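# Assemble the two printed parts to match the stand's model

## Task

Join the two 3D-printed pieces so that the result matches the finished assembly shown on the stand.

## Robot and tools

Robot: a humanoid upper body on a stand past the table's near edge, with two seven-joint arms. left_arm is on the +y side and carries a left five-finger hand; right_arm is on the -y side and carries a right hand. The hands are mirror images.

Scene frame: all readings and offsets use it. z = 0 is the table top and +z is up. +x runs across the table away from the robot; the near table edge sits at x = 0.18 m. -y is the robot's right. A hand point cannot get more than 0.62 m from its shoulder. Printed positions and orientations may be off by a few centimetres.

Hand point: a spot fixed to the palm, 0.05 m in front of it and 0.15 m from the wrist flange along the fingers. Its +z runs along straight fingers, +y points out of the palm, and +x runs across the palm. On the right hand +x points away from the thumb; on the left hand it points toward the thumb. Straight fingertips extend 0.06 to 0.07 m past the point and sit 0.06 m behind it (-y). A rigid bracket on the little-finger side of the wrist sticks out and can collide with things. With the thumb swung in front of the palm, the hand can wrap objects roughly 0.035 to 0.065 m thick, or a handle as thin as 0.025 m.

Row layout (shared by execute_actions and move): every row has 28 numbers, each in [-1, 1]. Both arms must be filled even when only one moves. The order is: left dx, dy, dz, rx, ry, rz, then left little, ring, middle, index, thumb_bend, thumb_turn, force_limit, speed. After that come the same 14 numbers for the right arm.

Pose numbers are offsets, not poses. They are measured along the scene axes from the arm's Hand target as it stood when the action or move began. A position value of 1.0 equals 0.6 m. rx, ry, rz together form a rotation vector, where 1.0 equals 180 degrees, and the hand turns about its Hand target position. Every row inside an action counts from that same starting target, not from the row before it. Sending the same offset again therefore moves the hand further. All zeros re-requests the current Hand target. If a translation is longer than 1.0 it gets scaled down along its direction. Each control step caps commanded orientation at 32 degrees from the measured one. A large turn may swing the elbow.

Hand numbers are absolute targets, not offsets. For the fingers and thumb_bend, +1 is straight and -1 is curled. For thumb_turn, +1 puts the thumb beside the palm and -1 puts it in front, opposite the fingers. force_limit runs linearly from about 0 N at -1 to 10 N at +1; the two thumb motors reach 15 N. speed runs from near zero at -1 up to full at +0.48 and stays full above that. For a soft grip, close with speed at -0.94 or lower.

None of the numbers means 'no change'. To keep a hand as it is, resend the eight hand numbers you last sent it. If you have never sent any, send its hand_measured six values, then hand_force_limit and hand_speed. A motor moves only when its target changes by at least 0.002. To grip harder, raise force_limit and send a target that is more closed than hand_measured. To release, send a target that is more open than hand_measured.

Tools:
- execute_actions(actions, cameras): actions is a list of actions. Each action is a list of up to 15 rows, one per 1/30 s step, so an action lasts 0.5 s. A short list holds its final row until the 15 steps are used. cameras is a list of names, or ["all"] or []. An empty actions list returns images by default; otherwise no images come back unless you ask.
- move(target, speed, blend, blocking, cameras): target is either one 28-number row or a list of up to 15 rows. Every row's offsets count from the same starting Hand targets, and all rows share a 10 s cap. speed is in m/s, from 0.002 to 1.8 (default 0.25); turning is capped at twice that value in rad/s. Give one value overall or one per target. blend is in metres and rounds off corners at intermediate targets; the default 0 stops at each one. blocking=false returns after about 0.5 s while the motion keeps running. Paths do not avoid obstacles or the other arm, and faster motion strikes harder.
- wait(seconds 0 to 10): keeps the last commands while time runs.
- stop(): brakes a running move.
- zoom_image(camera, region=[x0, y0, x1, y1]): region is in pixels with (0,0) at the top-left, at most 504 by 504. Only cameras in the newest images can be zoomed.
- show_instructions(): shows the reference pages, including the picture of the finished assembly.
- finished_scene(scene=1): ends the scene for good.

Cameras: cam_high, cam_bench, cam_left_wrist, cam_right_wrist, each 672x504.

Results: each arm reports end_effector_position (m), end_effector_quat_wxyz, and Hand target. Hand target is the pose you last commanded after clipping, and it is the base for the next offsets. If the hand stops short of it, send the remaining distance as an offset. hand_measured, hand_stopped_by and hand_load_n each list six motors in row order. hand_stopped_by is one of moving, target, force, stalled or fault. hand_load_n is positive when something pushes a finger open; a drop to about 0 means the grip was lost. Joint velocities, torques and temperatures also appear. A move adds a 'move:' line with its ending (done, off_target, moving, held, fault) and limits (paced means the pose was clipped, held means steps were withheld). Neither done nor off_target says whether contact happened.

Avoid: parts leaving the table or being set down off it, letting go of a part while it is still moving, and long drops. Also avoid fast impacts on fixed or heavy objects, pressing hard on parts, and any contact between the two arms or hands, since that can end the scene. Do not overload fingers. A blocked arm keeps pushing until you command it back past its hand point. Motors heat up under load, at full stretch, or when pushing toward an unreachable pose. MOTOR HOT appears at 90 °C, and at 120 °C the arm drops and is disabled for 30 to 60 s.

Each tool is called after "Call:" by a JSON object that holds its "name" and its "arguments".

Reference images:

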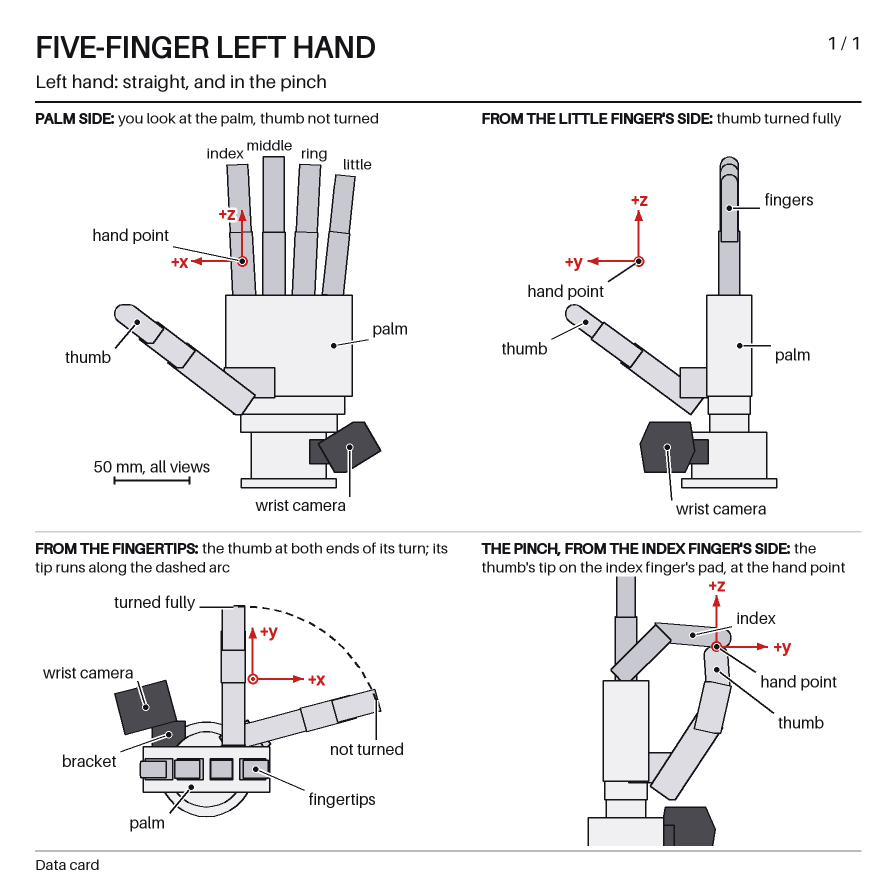

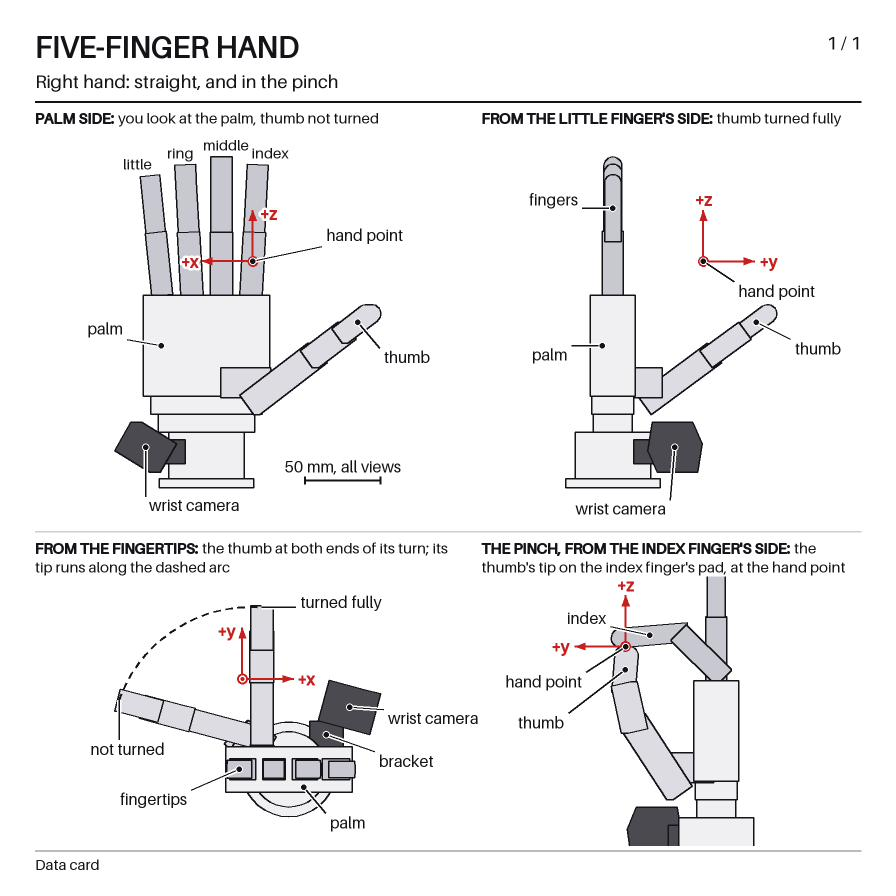

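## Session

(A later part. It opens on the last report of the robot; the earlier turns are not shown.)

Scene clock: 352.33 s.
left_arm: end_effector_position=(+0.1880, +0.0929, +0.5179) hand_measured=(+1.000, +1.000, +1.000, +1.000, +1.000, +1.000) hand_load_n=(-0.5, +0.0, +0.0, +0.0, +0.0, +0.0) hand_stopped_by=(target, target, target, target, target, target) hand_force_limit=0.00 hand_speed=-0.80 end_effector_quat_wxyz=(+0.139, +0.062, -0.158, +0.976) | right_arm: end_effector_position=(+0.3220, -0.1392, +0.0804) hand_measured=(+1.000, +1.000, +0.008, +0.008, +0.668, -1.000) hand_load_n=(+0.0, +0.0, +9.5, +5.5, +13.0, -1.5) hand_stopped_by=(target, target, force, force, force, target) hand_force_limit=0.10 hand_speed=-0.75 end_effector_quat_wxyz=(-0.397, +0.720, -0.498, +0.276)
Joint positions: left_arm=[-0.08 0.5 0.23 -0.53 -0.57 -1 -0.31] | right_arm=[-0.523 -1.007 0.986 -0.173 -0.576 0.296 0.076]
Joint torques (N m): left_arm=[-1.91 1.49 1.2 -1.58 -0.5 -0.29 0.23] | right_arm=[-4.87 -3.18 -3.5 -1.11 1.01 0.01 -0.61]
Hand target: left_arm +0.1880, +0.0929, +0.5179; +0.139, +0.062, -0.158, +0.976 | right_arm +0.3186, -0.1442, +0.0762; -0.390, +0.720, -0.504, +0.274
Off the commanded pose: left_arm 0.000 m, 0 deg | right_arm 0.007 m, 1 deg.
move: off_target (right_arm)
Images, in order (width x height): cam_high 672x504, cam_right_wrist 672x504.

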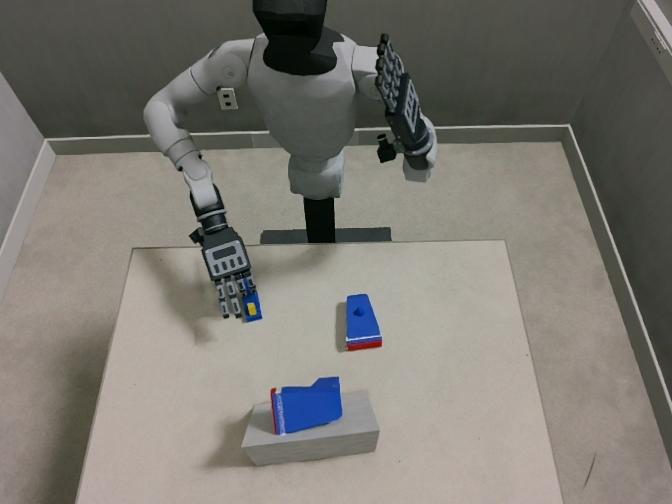

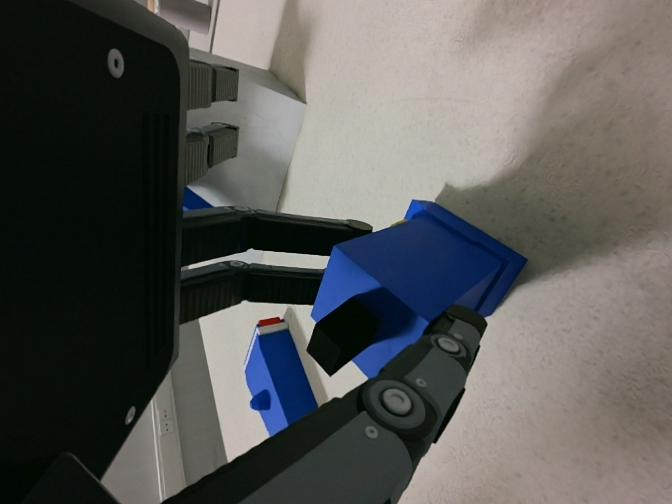

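Call:
{"name": "move", "arguments": {"target": [[0,0,0,0,0,0,1,1,1,1,1,1,0,-0.8,0,0,0.24,0,0,0,1,1,-0.45,-0.45,0.0,-1,0.1,-0.75],[0,0,0,0,0,0,1,1,1,1,1,1,0,-0.8,0.02,0.34,0.25,0,0,0,1,1,-0.45,-0.45,0.0,-1,0.1,-0.75]], "speed": [0.15,0.25], "blend": 0.05, "cameras": ["cam_high","cam_bench","cam_right_wrist"]}}

Scene clock: 370.60 s.
left_arm: end_effector_position=(+0.1880, +0.0929, +0.5179) hand_measured=(+1.000, +1.000, +1.000, +1.000, +1.000, +1.000) hand_load_n=(+0.0, +0.0, +0.0, +0.0, +0.0, +0.0) hand_stopped_by=(target, target, target, target, target, target) hand_force_limit=0.00 hand_speed=-0.80 end_effector_quat_wxyz=(+0.139, +0.062, -0.158, +0.976) | right_arm: end_effector_position=(+0.3259, +0.0582, +0.2203) hand_measured=(+1.000, +1.000, +0.008, +0.008, +0.668, -1.000) hand_load_n=(+0.0, +0.0, +10.0, +5.5, +13.0, -1.5) hand_stopped_by=(target, target, force, force, force, target) hand_force_limit=0.10 hand_speed=-0.75 end_effector_quat_wxyz=(-0.383, +0.723, -0.510, +0.264)
Joint positions: left_arm=[-0.08 0.5 0.23 -0.53 -0.57 -1 -0.31] | right_arm=[-1.448 -0.236 1.481 -0.471 -0.903 1.578 1.091]
Joint torques (N m): left_arm=[-1.91 1.49 1.19 -1.58 -0.5 -0.29 0.22] | right_arm=[-10.39 0.17 -3.19 -0.27 0.05 0.18 -0.67]
Hand target: left_arm +0.1880, +0.0929, +0.5179; +0.139, +0.062, -0.158, +0.976 | right_arm +0.3306, +0.0598, +0.2262; -0.390, +0.720, -0.504, +0.274
Off the commanded pose: left_arm 0.000 m, 0 deg | right_arm 0.008 m, 2 deg.
move: off_target (right_arm)
Images, in order (width x height): cam_high 672x504, cam_bench 672x504, cam_right_wrist 672x504.

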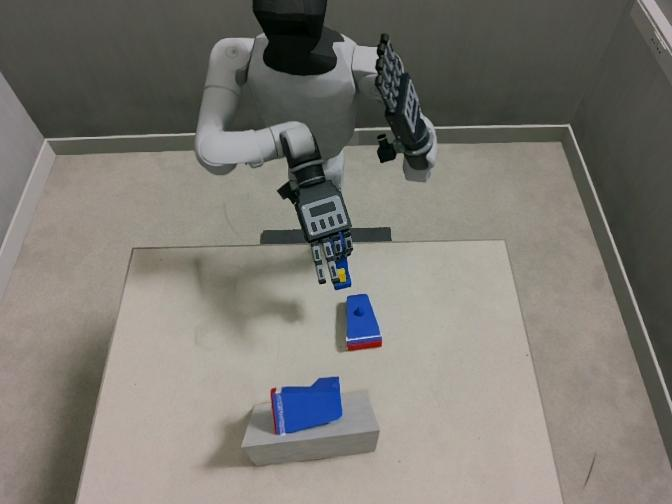

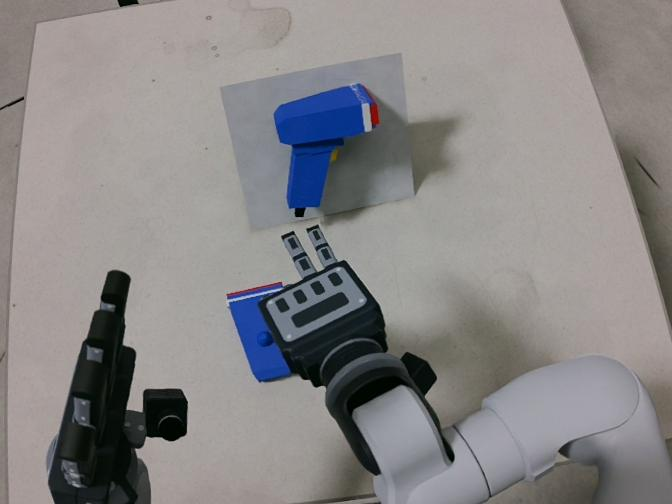

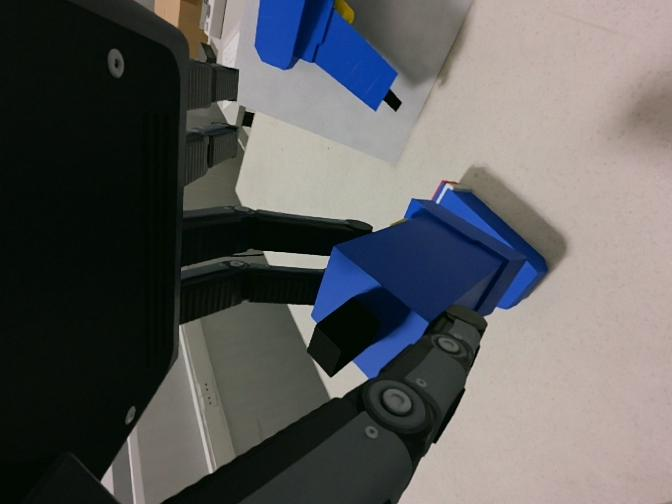

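Call:
{"name": "zoom_image", "arguments": {"camera": "cam_high", "region": [290, 220, 420, 360]}}

Call:
{"name": "zoom_image", "arguments": {"camera": "cam_right_wrist", "region": [300, 130, 600, 380]}}

Scaled by 3.600 from the camera's 672x504 image, which has a finer 960x720 frame.

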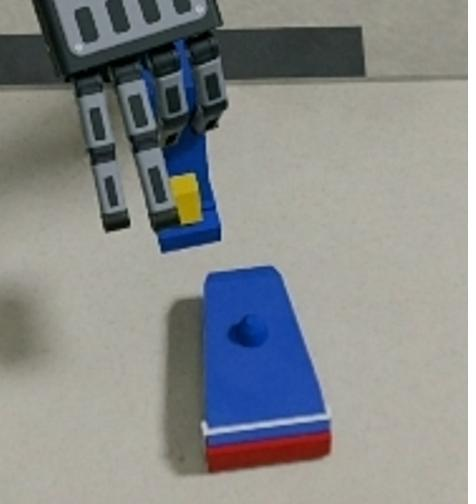

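Scaled by 1.680 from the camera's 672x504 image, which has a finer 960x720 frame.

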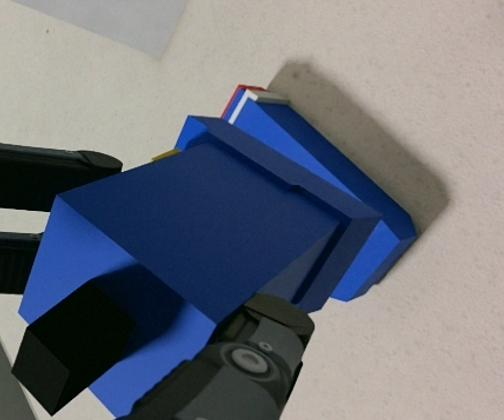

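Call:
{"name": "move", "arguments": {"target": [0,0,0,0,0,0,1,1,1,1,1,1,0,-0.8,0,0.06,-0.09,0,-0.01,0,1,1,-0.45,-0.45,0.0,-1,0.1,-0.75], "speed": 0.15, "cameras": ["cam_high","cam_bench","cam_right_wrist"]}}

Call:
{"name": "zoom_image", "arguments": {"camera": "cam_high", "region": [300, 240, 420, 360]}}

Call:
{"name": "zoom_image", "arguments": {"camera": "cam_bench", "region": [200, 240, 360, 400]}}

Call:
{"name": "zoom_image", "arguments": {"camera": "cam_right_wrist", "region": [300, 130, 600, 380]}}

Scene clock: 417.23 s.
left_arm: end_effector_position=(+0.1880, +0.0929, +0.5179) hand_measured=(+1.000, +1.000, +1.000, +1.000, +1.000, +1.000) hand_load_n=(+0.0, +0.0, +0.0, +0.0, +0.0, +0.0) hand_stopped_by=(target, target, target, target, target, target) hand_force_limit=0.00 hand_speed=-0.80 end_effector_quat_wxyz=(+0.139, +0.062, -0.158, +0.976) | right_arm: end_effector_position=(+0.3307, +0.0962, +0.1743) hand_measured=(+1.000, +1.000, +0.008, +0.008, +0.668, -1.000) hand_load_n=(+0.0, +0.0, +9.5, +5.5, +13.0, -1.0) hand_stopped_by=(target, target, force, force, force, target) hand_force_limit=0.10 hand_speed=-0.75 end_effector_quat_wxyz=(-0.400, +0.718, -0.492, +0.288)
Joint positions: left_arm=[-0.08 0.5 0.23 -0.53 -0.57 -1 -0.31] | right_arm=[-1.234 -0.011 1.517 -0.16 -0.902 1.441 0.808]
Joint torques (N m): left_arm=[-1.91 1.49 1.2 -1.58 -0.5 -0.29 0.22] | right_arm=[-6.48 1.3 -3.85 -0.89 0.27 -0.02 -0.75]
Motor temperatures (°C): left_arm=[45 49 35 44 35 38 34] | right_arm=[61 49 47 45 41 32 31]
Hand target: left_arm +0.1880, +0.0929, +0.5179; +0.139, +0.062, -0.158, +0.976 | right_arm +0.3306, +0.0958, +0.1722; -0.398, +0.716, -0.498, +0.285
Off the commanded pose: left_arm 0.000 m, 0 deg | right_arm 0.002 m, 1 deg.
move: done
Images, in order (width x height): cam_high 672x504, cam_bench 672x504, cam_right_wrist 672x504.

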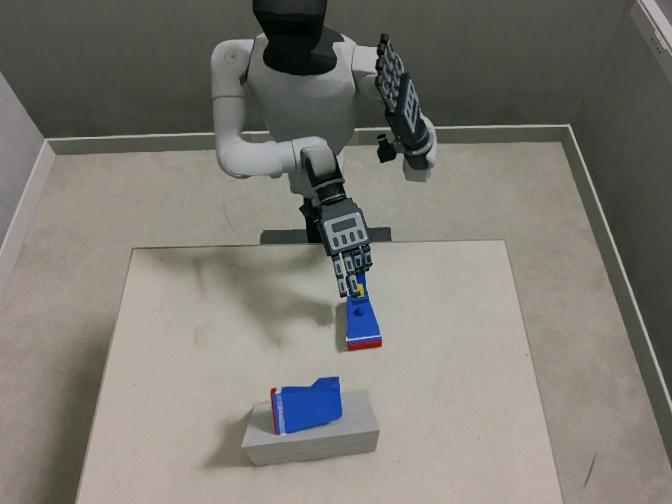

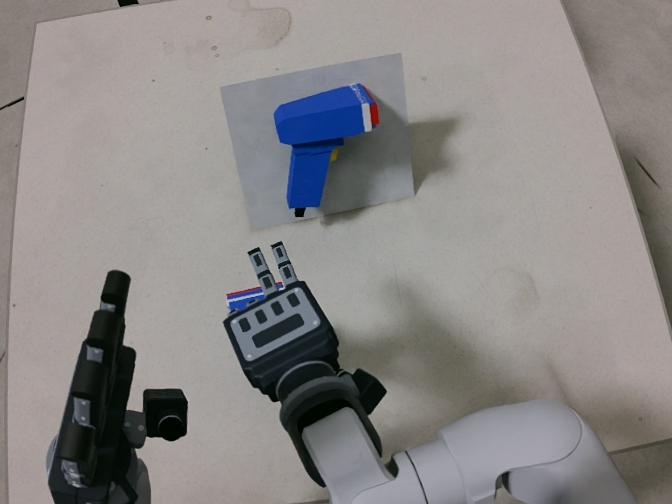

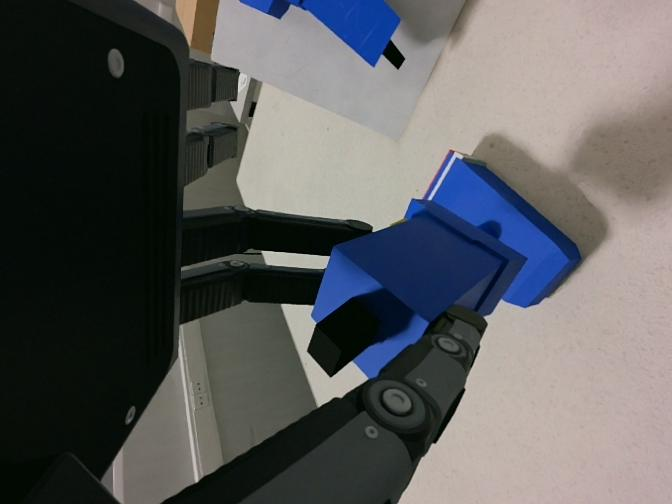

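Scaled by 4.200 from the camera's 672x504 image, which has a finer 960x720 frame.

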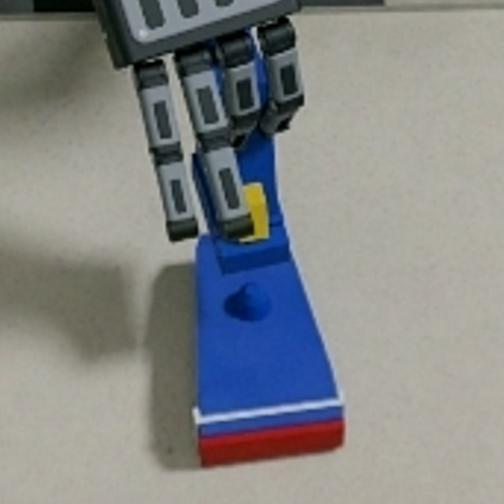

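Scaled by 3.150 from the camera's 672x504 image, which has a finer 960x720 frame.

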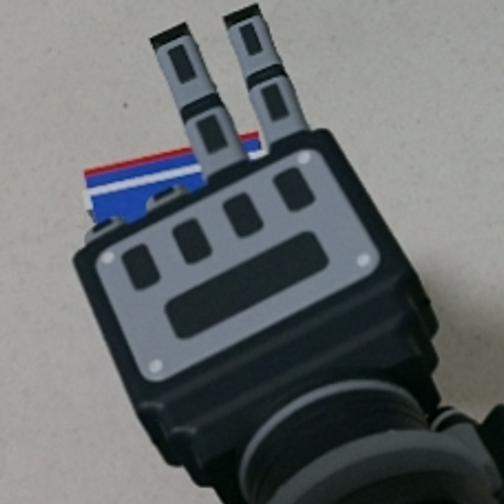

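Scaled by 1.680 from the camera's 672x504 image, which has a finer 960x720 frame.

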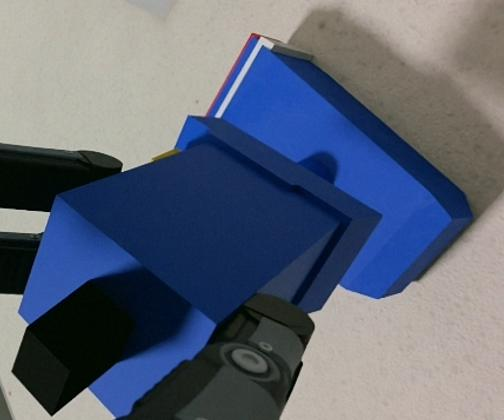

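Call:
{"name": "move", "arguments": {"target": [0,0,0,0,0,0,1,1,1,1,1,1,0,-0.8,0.005,0.015,-0.03,0,0,-0.05,1,1,-0.45,-0.45,0.0,-1,0.1,-0.75], "speed": 0.12, "cameras": ["cam_high","cam_bench","cam_right_wrist"]}}

Call:
{"name": "zoom_image", "arguments": {"camera": "cam_high", "region": [300, 240, 420, 360]}}

Call:
{"name": "zoom_image", "arguments": {"camera": "cam_right_wrist", "region": [300, 130, 600, 380]}}

Scene clock: 434.10 s.
left_arm: end_effector_position=(+0.1880, +0.0929, +0.5179) hand_measured=(+1.000, +1.000, +1.000, +1.000, +1.000, +1.000) hand_load_n=(+0.0, +0.0, +0.0, +0.0, +0.0, +0.0) hand_stopped_by=(target, target, target, target, target, target) hand_force_limit=0.00 hand_speed=-0.80 end_effector_quat_wxyz=(+0.139, +0.062, -0.158, +0.976) | right_arm: end_effector_position=(+0.3326, +0.1004, +0.1483) hand_measured=(+1.000, +1.000, +0.008, +0.008, +0.668, -1.000) hand_load_n=(+0.0, -0.5, +10.0, +5.5, +13.0, -1.0) hand_stopped_by=(target, target, force, force, force, target) hand_force_limit=0.10 hand_speed=-0.75 end_effector_quat_wxyz=(-0.406, +0.688, -0.540, +0.265)
Joint positions: left_arm=[-0.08 0.5 0.23 -0.53 -0.57 -1 -0.31] | right_arm=[-1.182 0.011 1.476 -0.113 -0.434 1.459 0.322]
Joint torques (N m): left_arm=[-1.91 1.5 1.19 -1.58 -0.5 -0.29 0.22] | right_arm=[-9.64 1.47 -2.74 -2.54 0.43 0.05 -0.76]
Motor temperatures (°C): left_arm=[45 49 35 44 35 38 34] | right_arm=[55 49 48 45 41 32 31]
Hand target: left_arm +0.1880, +0.0929, +0.5179; +0.139, +0.062, -0.158, +0.976 | right_arm +0.3336, +0.1048, +0.1542; -0.374, +0.674, -0.553, +0.315
Off the commanded pose: left_arm 0.000 m, 0 deg | right_arm 0.007 m, 7 deg.
joint sent to its limit (right arm) — joint 2 (shoulder roll), upper limit. The joint targets are off in orientation, not in position.
move: off_target (right_arm)
Images, in order (width x height): cam_high 672x504, cam_bench 672x504, cam_right_wrist 672x504.

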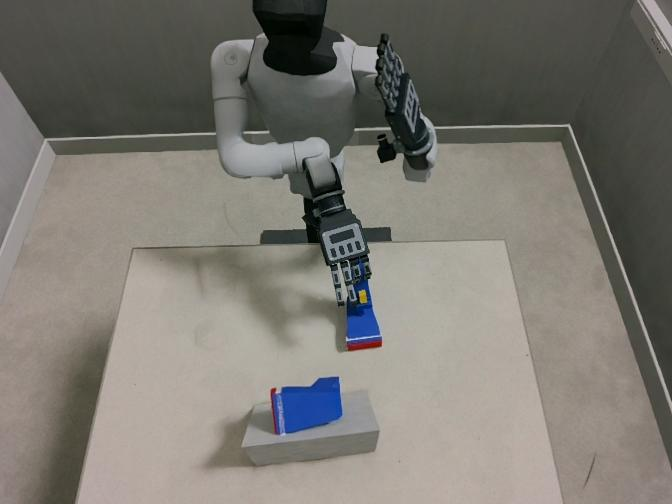

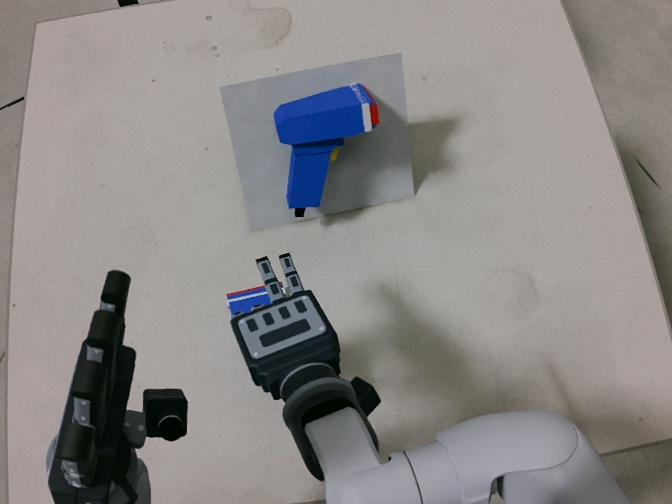

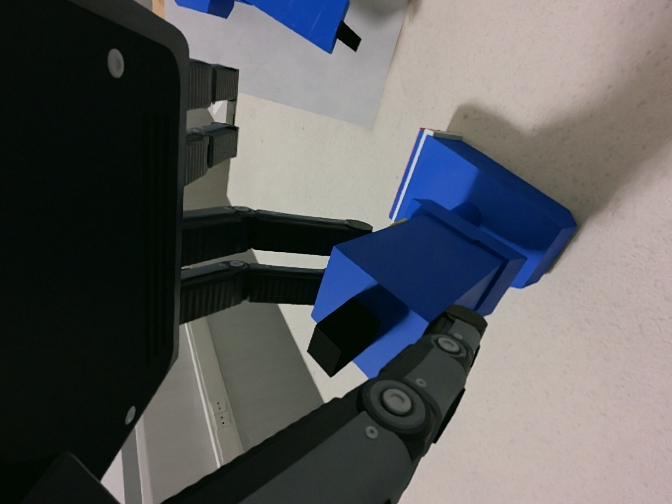

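Scaled by 4.200 from the camera's 672x504 image, which has a finer 960x720 frame.

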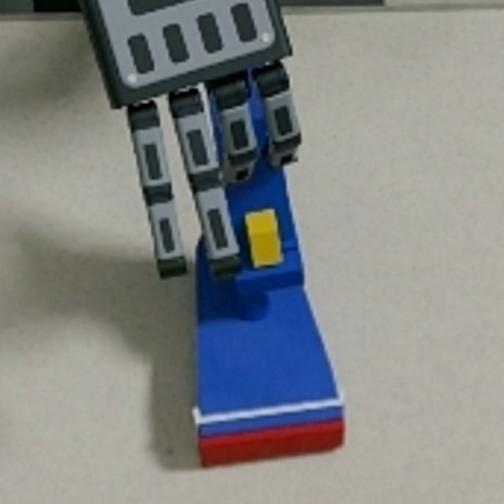

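Scaled by 1.680 from the camera's 672x504 image, which has a finer 960x720 frame.

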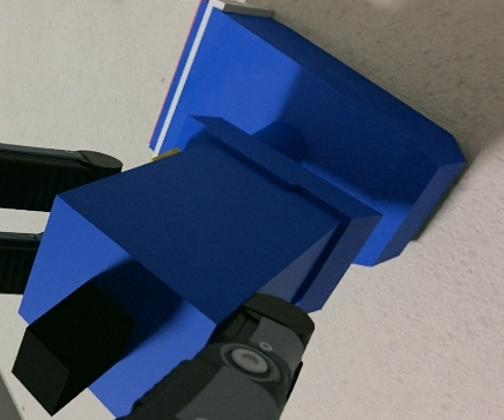

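Call:
{"name": "move", "arguments": {"target": [0,0,0,0,0,0,1,1,1,1,1,1,0,-0.8,0.0125,-0.01,0,0,0,0.022,1,1,-0.45,-0.45,0.0,-1,0.1,-0.75], "speed": 0.12}}

Call:
{"name": "move", "arguments": {"target": [0,0,0,0,0,0,1,1,1,1,1,1,0,-0.8,0,0,0,0,0,0,1,1,-0.45,-0.45,0.0,-1,0.1,-0.75], "speed": 0.12, "cameras": ["cam_high","cam_bench","cam_right_wrist"]}}

Call:
{"name": "zoom_image", "arguments": {"camera": "cam_high", "region": [300, 240, 420, 360]}}

Call:
{"name": "zoom_image", "arguments": {"camera": "cam_right_wrist", "region": [300, 130, 600, 380]}}

Scene clock: 466.67 s.
left_arm: end_effector_position=(+0.1880, +0.0929, +0.5179) hand_measured=(+1.000, +1.000, +1.000, +1.000, +1.000, +1.000) hand_load_n=(+0.0, +0.0, +0.0, +0.0, +0.0, +0.0) hand_stopped_by=(target, target, target, target, target, target) hand_force_limit=0.00 hand_speed=-0.80 end_effector_quat_wxyz=(+0.139, +0.062, -0.158, +0.976) | right_arm: end_effector_position=(+0.3370, +0.0976, +0.1499) hand_measured=(+1.000, +1.000, +0.008, +0.008, +0.668, -1.000) hand_load_n=(+0.0, +0.0, +10.0, +5.0, +13.0, -1.5) hand_stopped_by=(target, target, force, force, force, target) hand_force_limit=0.10 hand_speed=-0.75 end_effector_quat_wxyz=(-0.395, +0.699, -0.528, +0.277)
Joint positions: left_arm=[-0.08 0.5 0.23 -0.53 -0.57 -1 -0.31] | right_arm=[-1.26 0.011 1.498 -0.103 -0.323 1.473 0.278]
Joint torques (N m): left_arm=[-1.92 1.48 1.19 -1.59 -0.5 -0.29 0.22] | right_arm=[-9.95 1.22 -2.65 -0.81 0.42 0.11 -0.77]
Motor temperatures (°C): left_arm=[45 49 35 44 35 38 34] | right_arm=[61 49 46 46 41 32 31]
Hand target: left_arm +0.1880, +0.0929, +0.5179; +0.139, +0.062, -0.158, +0.976 | right_arm +0.3411, +0.0988, +0.1542; -0.385, +0.693, -0.529, +0.302
Off the commanded pose: left_arm 0.000 m, 0 deg | right_arm 0.006 m, 3 deg.
joint sent to its limit (right arm) — joint 2 (shoulder roll), upper limit. The joint targets are off in orientation, not in position.
move: off_target (right_arm)

Scene clock: 467.17 s.
left_arm: end_effector_position=(+0.1880, +0.0929, +0.5179) hand_measured=(+1.000, +1.000, +1.000, +1.000, +1.000, +1.000) hand_load_n=(+0.0, +0.0, +0.0, +0.0, +0.0, +0.0) hand_stopped_by=(target, target, target, target, target, target) hand_force_limit=0.00 hand_speed=-0.80 end_effector_quat_wxyz=(+0.139, +0.062, -0.158, +0.976) | right_arm: end_effector_position=(+0.3367, +0.0975, +0.1496) hand_measured=(+1.000, +1.000, +0.008, +0.008, +0.668, -1.000) hand_load_n=(+0.0, +0.0, +9.5, +5.5, +13.0, -1.5) hand_stopped_by=(target, target, force, force, force, target) hand_force_limit=0.10 hand_speed=-0.75 end_effector_quat_wxyz=(-0.394, +0.699, -0.528, +0.277)
Joint positions: left_arm=[-0.08 0.5 0.23 -0.53 -0.57 -1 -0.31] | right_arm=[-1.26 0.011 1.498 -0.103 -0.323 1.473 0.281]
Joint torques (N m): left_arm=[-1.91 1.49 1.19 -1.58 -0.5 -0.29 0.22] | right_arm=[-9.66 1.17 -2.81 -0.97 0.06 0.09 -0.6]
Motor temperatures (°C): left_arm=[45 49 35 44 35 38 34] | right_arm=[61 49 46 46 41 32 31]
Hand target: left_arm +0.1880, +0.0929, +0.5179; +0.139, +0.062, -0.158, +0.976 | right_arm +0.3410, +0.0984, +0.1543; -0.399, +0.698, -0.522, +0.285 (not the last commanded pose)
Off the commanded pose: left_arm 0.000 m, 0 deg | right_arm 0.006 m, 3 deg.
joint sent to its limit (right arm) — joint 2 (shoulder roll), upper limit.
move: off_target (right_arm)
Images, in order (width x height): cam_high 672x504, cam_bench 672x504, cam_right_wrist 672x504.

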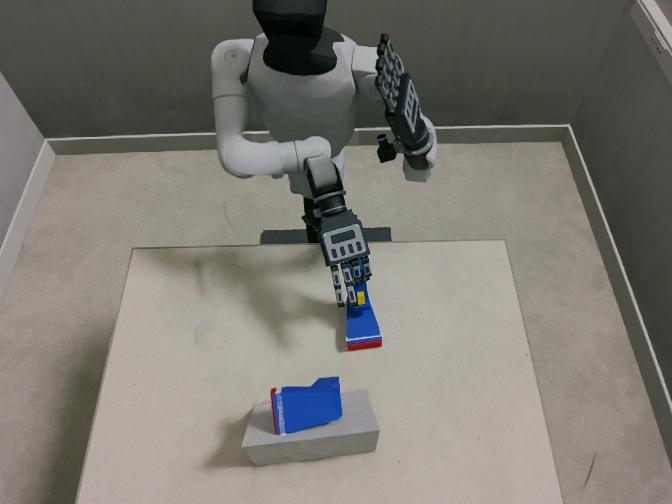

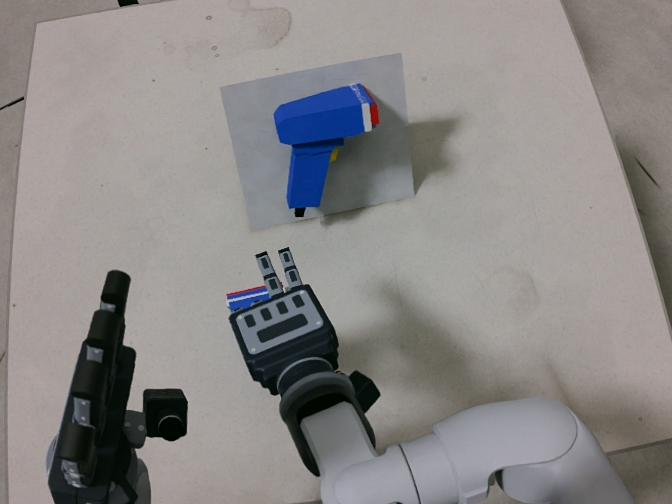

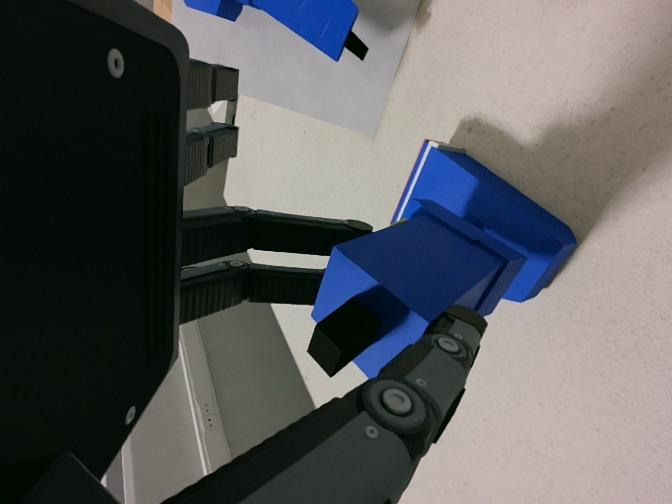

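Scaled by 4.200 from the camera's 672x504 image, which has a finer 960x720 frame.

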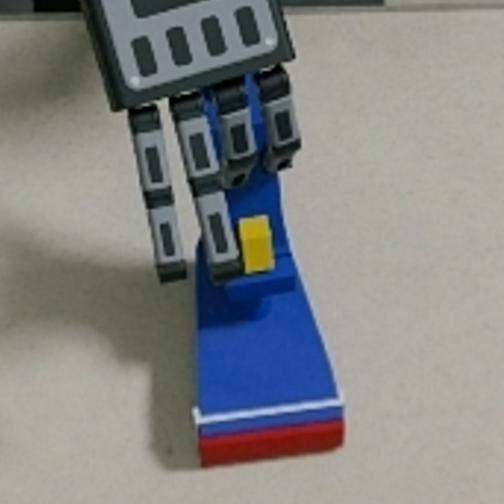

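Scaled by 1.680 from the camera's 672x504 image, which has a finer 960x720 frame.

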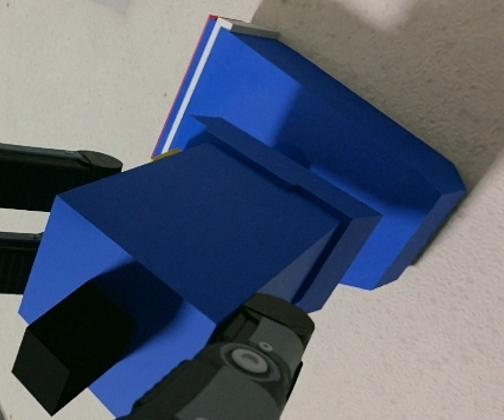

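Call:
{"name": "zoom_image", "arguments": {"camera": "cam_high", "region": [335, 280, 395, 360]}}

Scaled by 6.300 from the camera's 672x504 image, which has a finer 960x720 frame.

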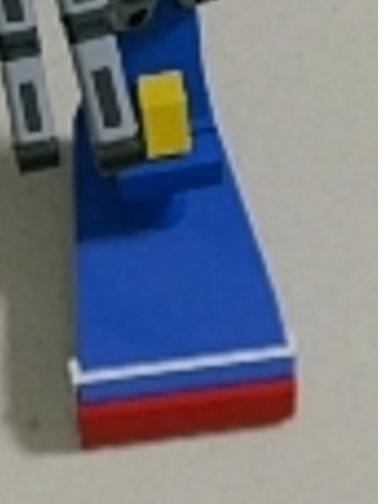

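Call:
{"name": "move", "arguments": {"target": [0,0,0,0,0,0,1,1,1,1,1,1,0,-0.8,0.009,-0.004,-0.022,0,0,0,1,1,-0.45,-0.45,0.0,-1,0.1,-0.75], "speed": 0.06, "cameras": ["cam_high","cam_bench","cam_right_wrist"]}}

Call:
{"name": "zoom_image", "arguments": {"camera": "cam_high", "region": [335, 280, 395, 360]}}

Call:
{"name": "zoom_image", "arguments": {"camera": "cam_right_wrist", "region": [300, 130, 600, 380]}}

Scene clock: 497.43 s.
left_arm: end_effector_position=(+0.1880, +0.0929, +0.5179) hand_measured=(+1.000, +1.000, +1.000, +1.000, +1.000, +1.000) hand_load_n=(+0.0, +0.0, +0.0, +0.0, +0.0, -0.5) hand_stopped_by=(target, target, target, target, target, target) hand_force_limit=0.00 hand_speed=-0.80 end_effector_quat_wxyz=(+0.139, +0.062, -0.158, +0.976) | right_arm: end_effector_position=(+0.3451, +0.0992, +0.1440) hand_measured=(+1.000, +1.000, +0.008, +0.008, +0.668, -1.000) hand_load_n=(+0.0, +0.0, +9.5, +5.5, +13.0, -1.5) hand_stopped_by=(target, target, force, force, force, target) hand_force_limit=0.10 hand_speed=-0.75 end_effector_quat_wxyz=(-0.402, +0.700, -0.518, +0.283)
Joint positions: left_arm=[-0.08 0.5 0.23 -0.53 -0.57 -1 -0.31] | right_arm=[-1.242 0.011 1.498 -0.036 -0.323 1.396 0.24]
Joint torques (N m): left_arm=[-1.91 1.49 1.2 -1.58 -0.51 -0.29 0.22] | right_arm=[-6.75 0.54 -3.32 -0.73 0.28 -0.12 -0.79]
Motor temperatures (°C): left_arm=[45 49 35 44 35 38 34] | right_arm=[62 49 47 45 41 32 31]
Hand target: left_arm +0.1880, +0.0929, +0.5179; +0.139, +0.062, -0.158, +0.976 | right_arm +0.3464, +0.0960, +0.1411; -0.399, +0.698, -0.522, +0.285
Off the commanded pose: left_arm 0.000 m, 0 deg | right_arm 0.004 m, 1 deg.
move: off_target (right_arm)
Images, in order (width x height): cam_high 672x504, cam_bench 672x504, cam_right_wrist 672x504.

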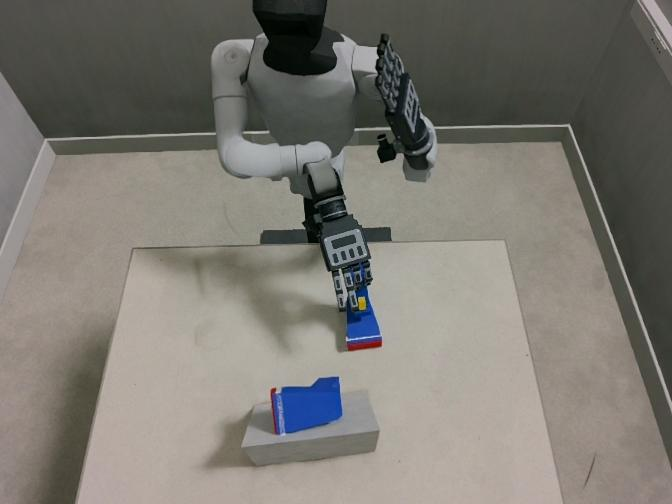

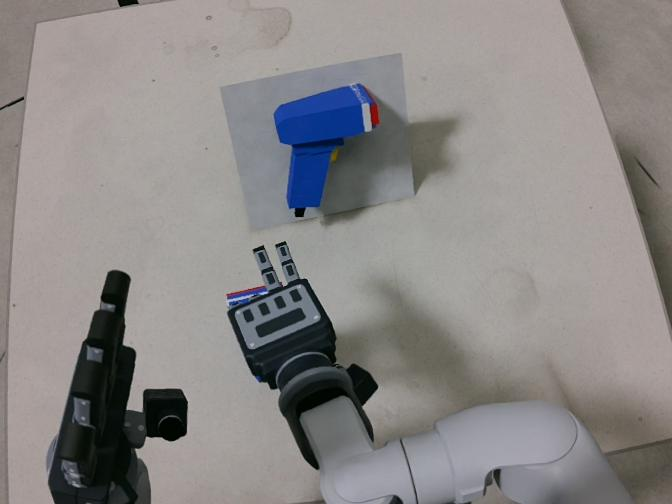

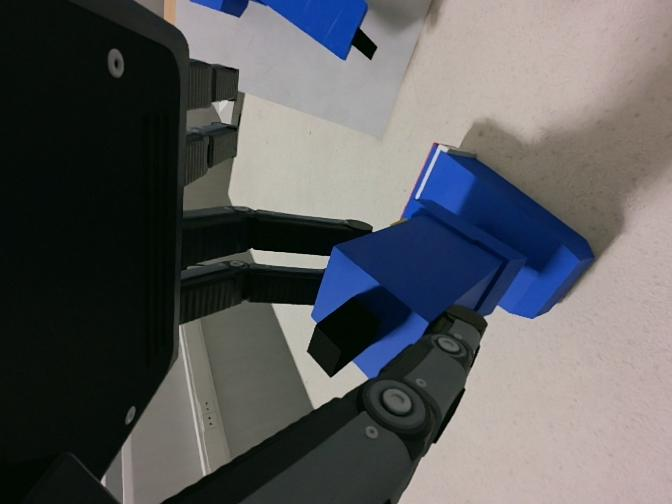

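Scaled by 6.300 from the camera's 672x504 image, which has a finer 960x720 frame.

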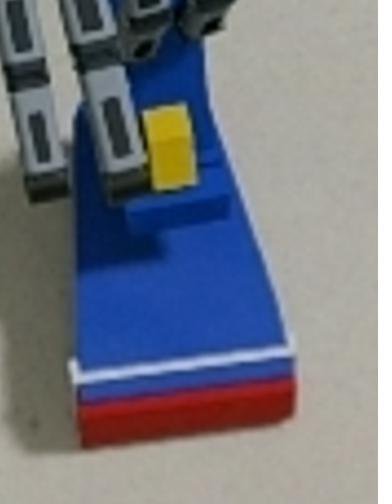

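Scaled by 1.680 from the camera's 672x504 image, which has a finer 960x720 frame.

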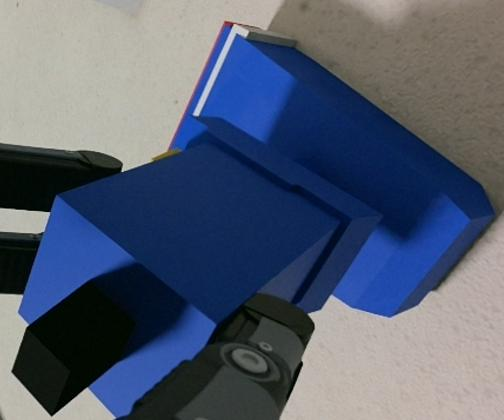

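Call:
{"name": "move", "arguments": {"target": [[0,0,0,0,0,0,1,1,1,1,1,1,0,-0.8,-0.001,-0.007,0,0,0,0,1,1,-0.45,-0.45,0.0,-1,0.1,-0.75],[0,0,0,0,0,0,1,1,1,1,1,1,0,-0.8,-0.001,-0.007,-0.03,0,0,0,1,1,-0.45,-0.45,0.0,-1,0.1,-0.75]], "speed": 0.05, "cameras": ["cam_high","cam_bench","cam_right_wrist"]}}

Call:
{"name": "zoom_image", "arguments": {"camera": "cam_high", "region": [335, 280, 395, 360]}}

Call:
{"name": "zoom_image", "arguments": {"camera": "cam_right_wrist", "region": [300, 130, 600, 380]}}

Scene clock: 507.10 s.
left_arm: end_effector_position=(+0.1880, +0.0929, +0.5179) hand_measured=(+1.000, +1.000, +1.000, +1.000, +1.000, +1.000) hand_load_n=(+0.0, +0.0, +0.0, +0.0, +0.0, +0.5) hand_stopped_by=(target, target, target, target, target, target) hand_force_limit=0.00 hand_speed=-0.80 end_effector_quat_wxyz=(+0.139, +0.062, -0.158, +0.976) | right_arm: end_effector_position=(+0.3481, +0.0925, +0.1273) hand_measured=(+1.000, +1.000, +0.008, +0.008, +0.668, -1.000) hand_load_n=(+0.0, +0.0, +10.0, +5.5, +13.0, -1.5) hand_stopped_by=(target, target, force, force, force, target) hand_force_limit=0.10 hand_speed=-0.75 end_effector_quat_wxyz=(-0.402, +0.697, -0.520, +0.287)
Joint positions: left_arm=[-0.08 0.5 0.23 -0.53 -0.57 -1 -0.31] | right_arm=[-1.178 -0.006 1.504 0.016 -0.323 1.329 0.173]
Joint torques (N m): left_arm=[-1.91 1.49 1.2 -1.58 -0.5 -0.29 0.22] | right_arm=[-6.48 1.35 -2.64 -0.79 0.44 -0.03 -0.75]
Motor temperatures (°C): left_arm=[45 49 35 44 35 38 34] | right_arm=[58 49 47 45 41 32 31]
Hand target: left_arm +0.1880, +0.0929, +0.5179; +0.139, +0.062, -0.158, +0.976 | right_arm +0.3458, +0.0918, +0.1231; -0.399, +0.698, -0.522, +0.285
Off the commanded pose: left_arm 0.000 m, 0 deg | right_arm 0.005 m, 1 deg.
move: off_target (right_arm)
Images, in order (width x height): cam_high 672x504, cam_bench 672x504, cam_right_wrist 672x504.

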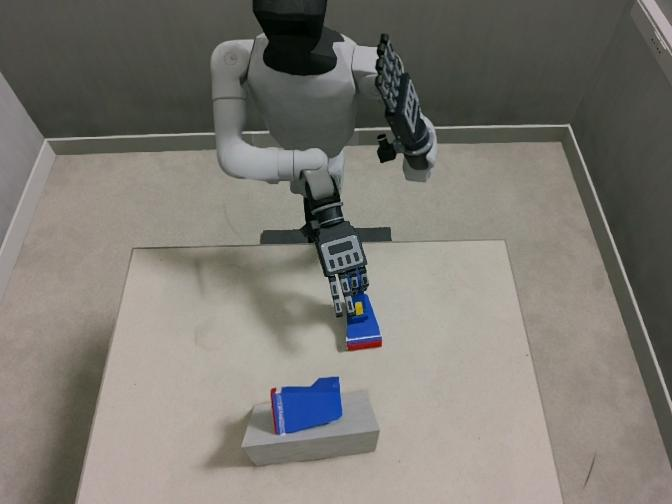

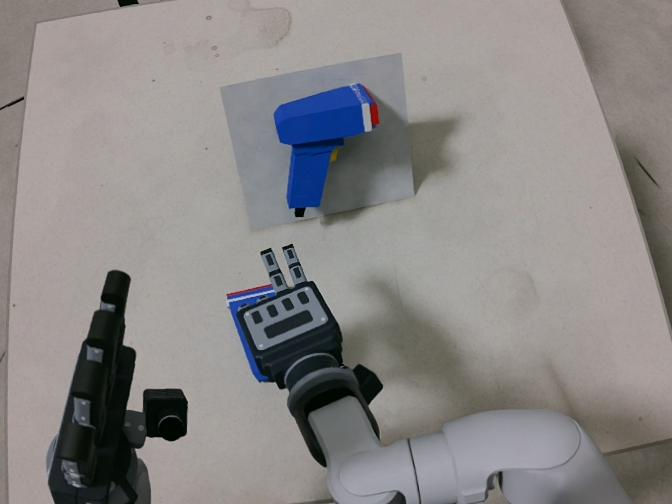

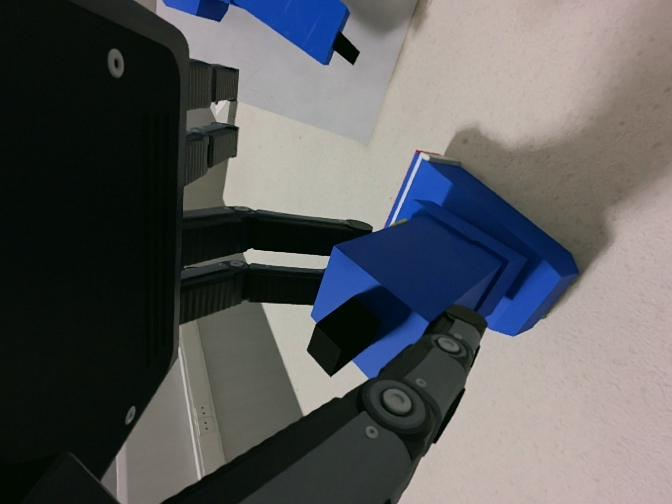

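Scaled by 6.300 from the camera's 672x504 image, which has a finer 960x720 frame.

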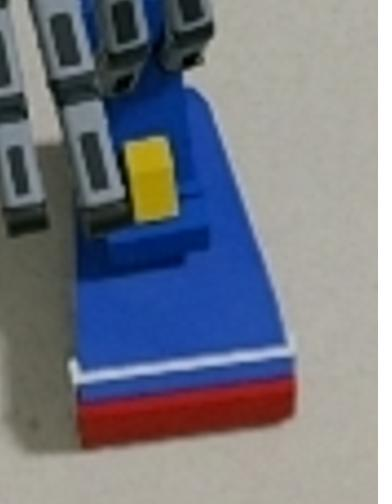

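Scaled by 1.680 from the camera's 672x504 image, which has a finer 960x720 frame.

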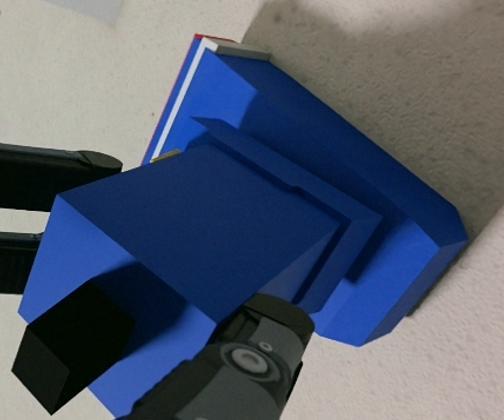

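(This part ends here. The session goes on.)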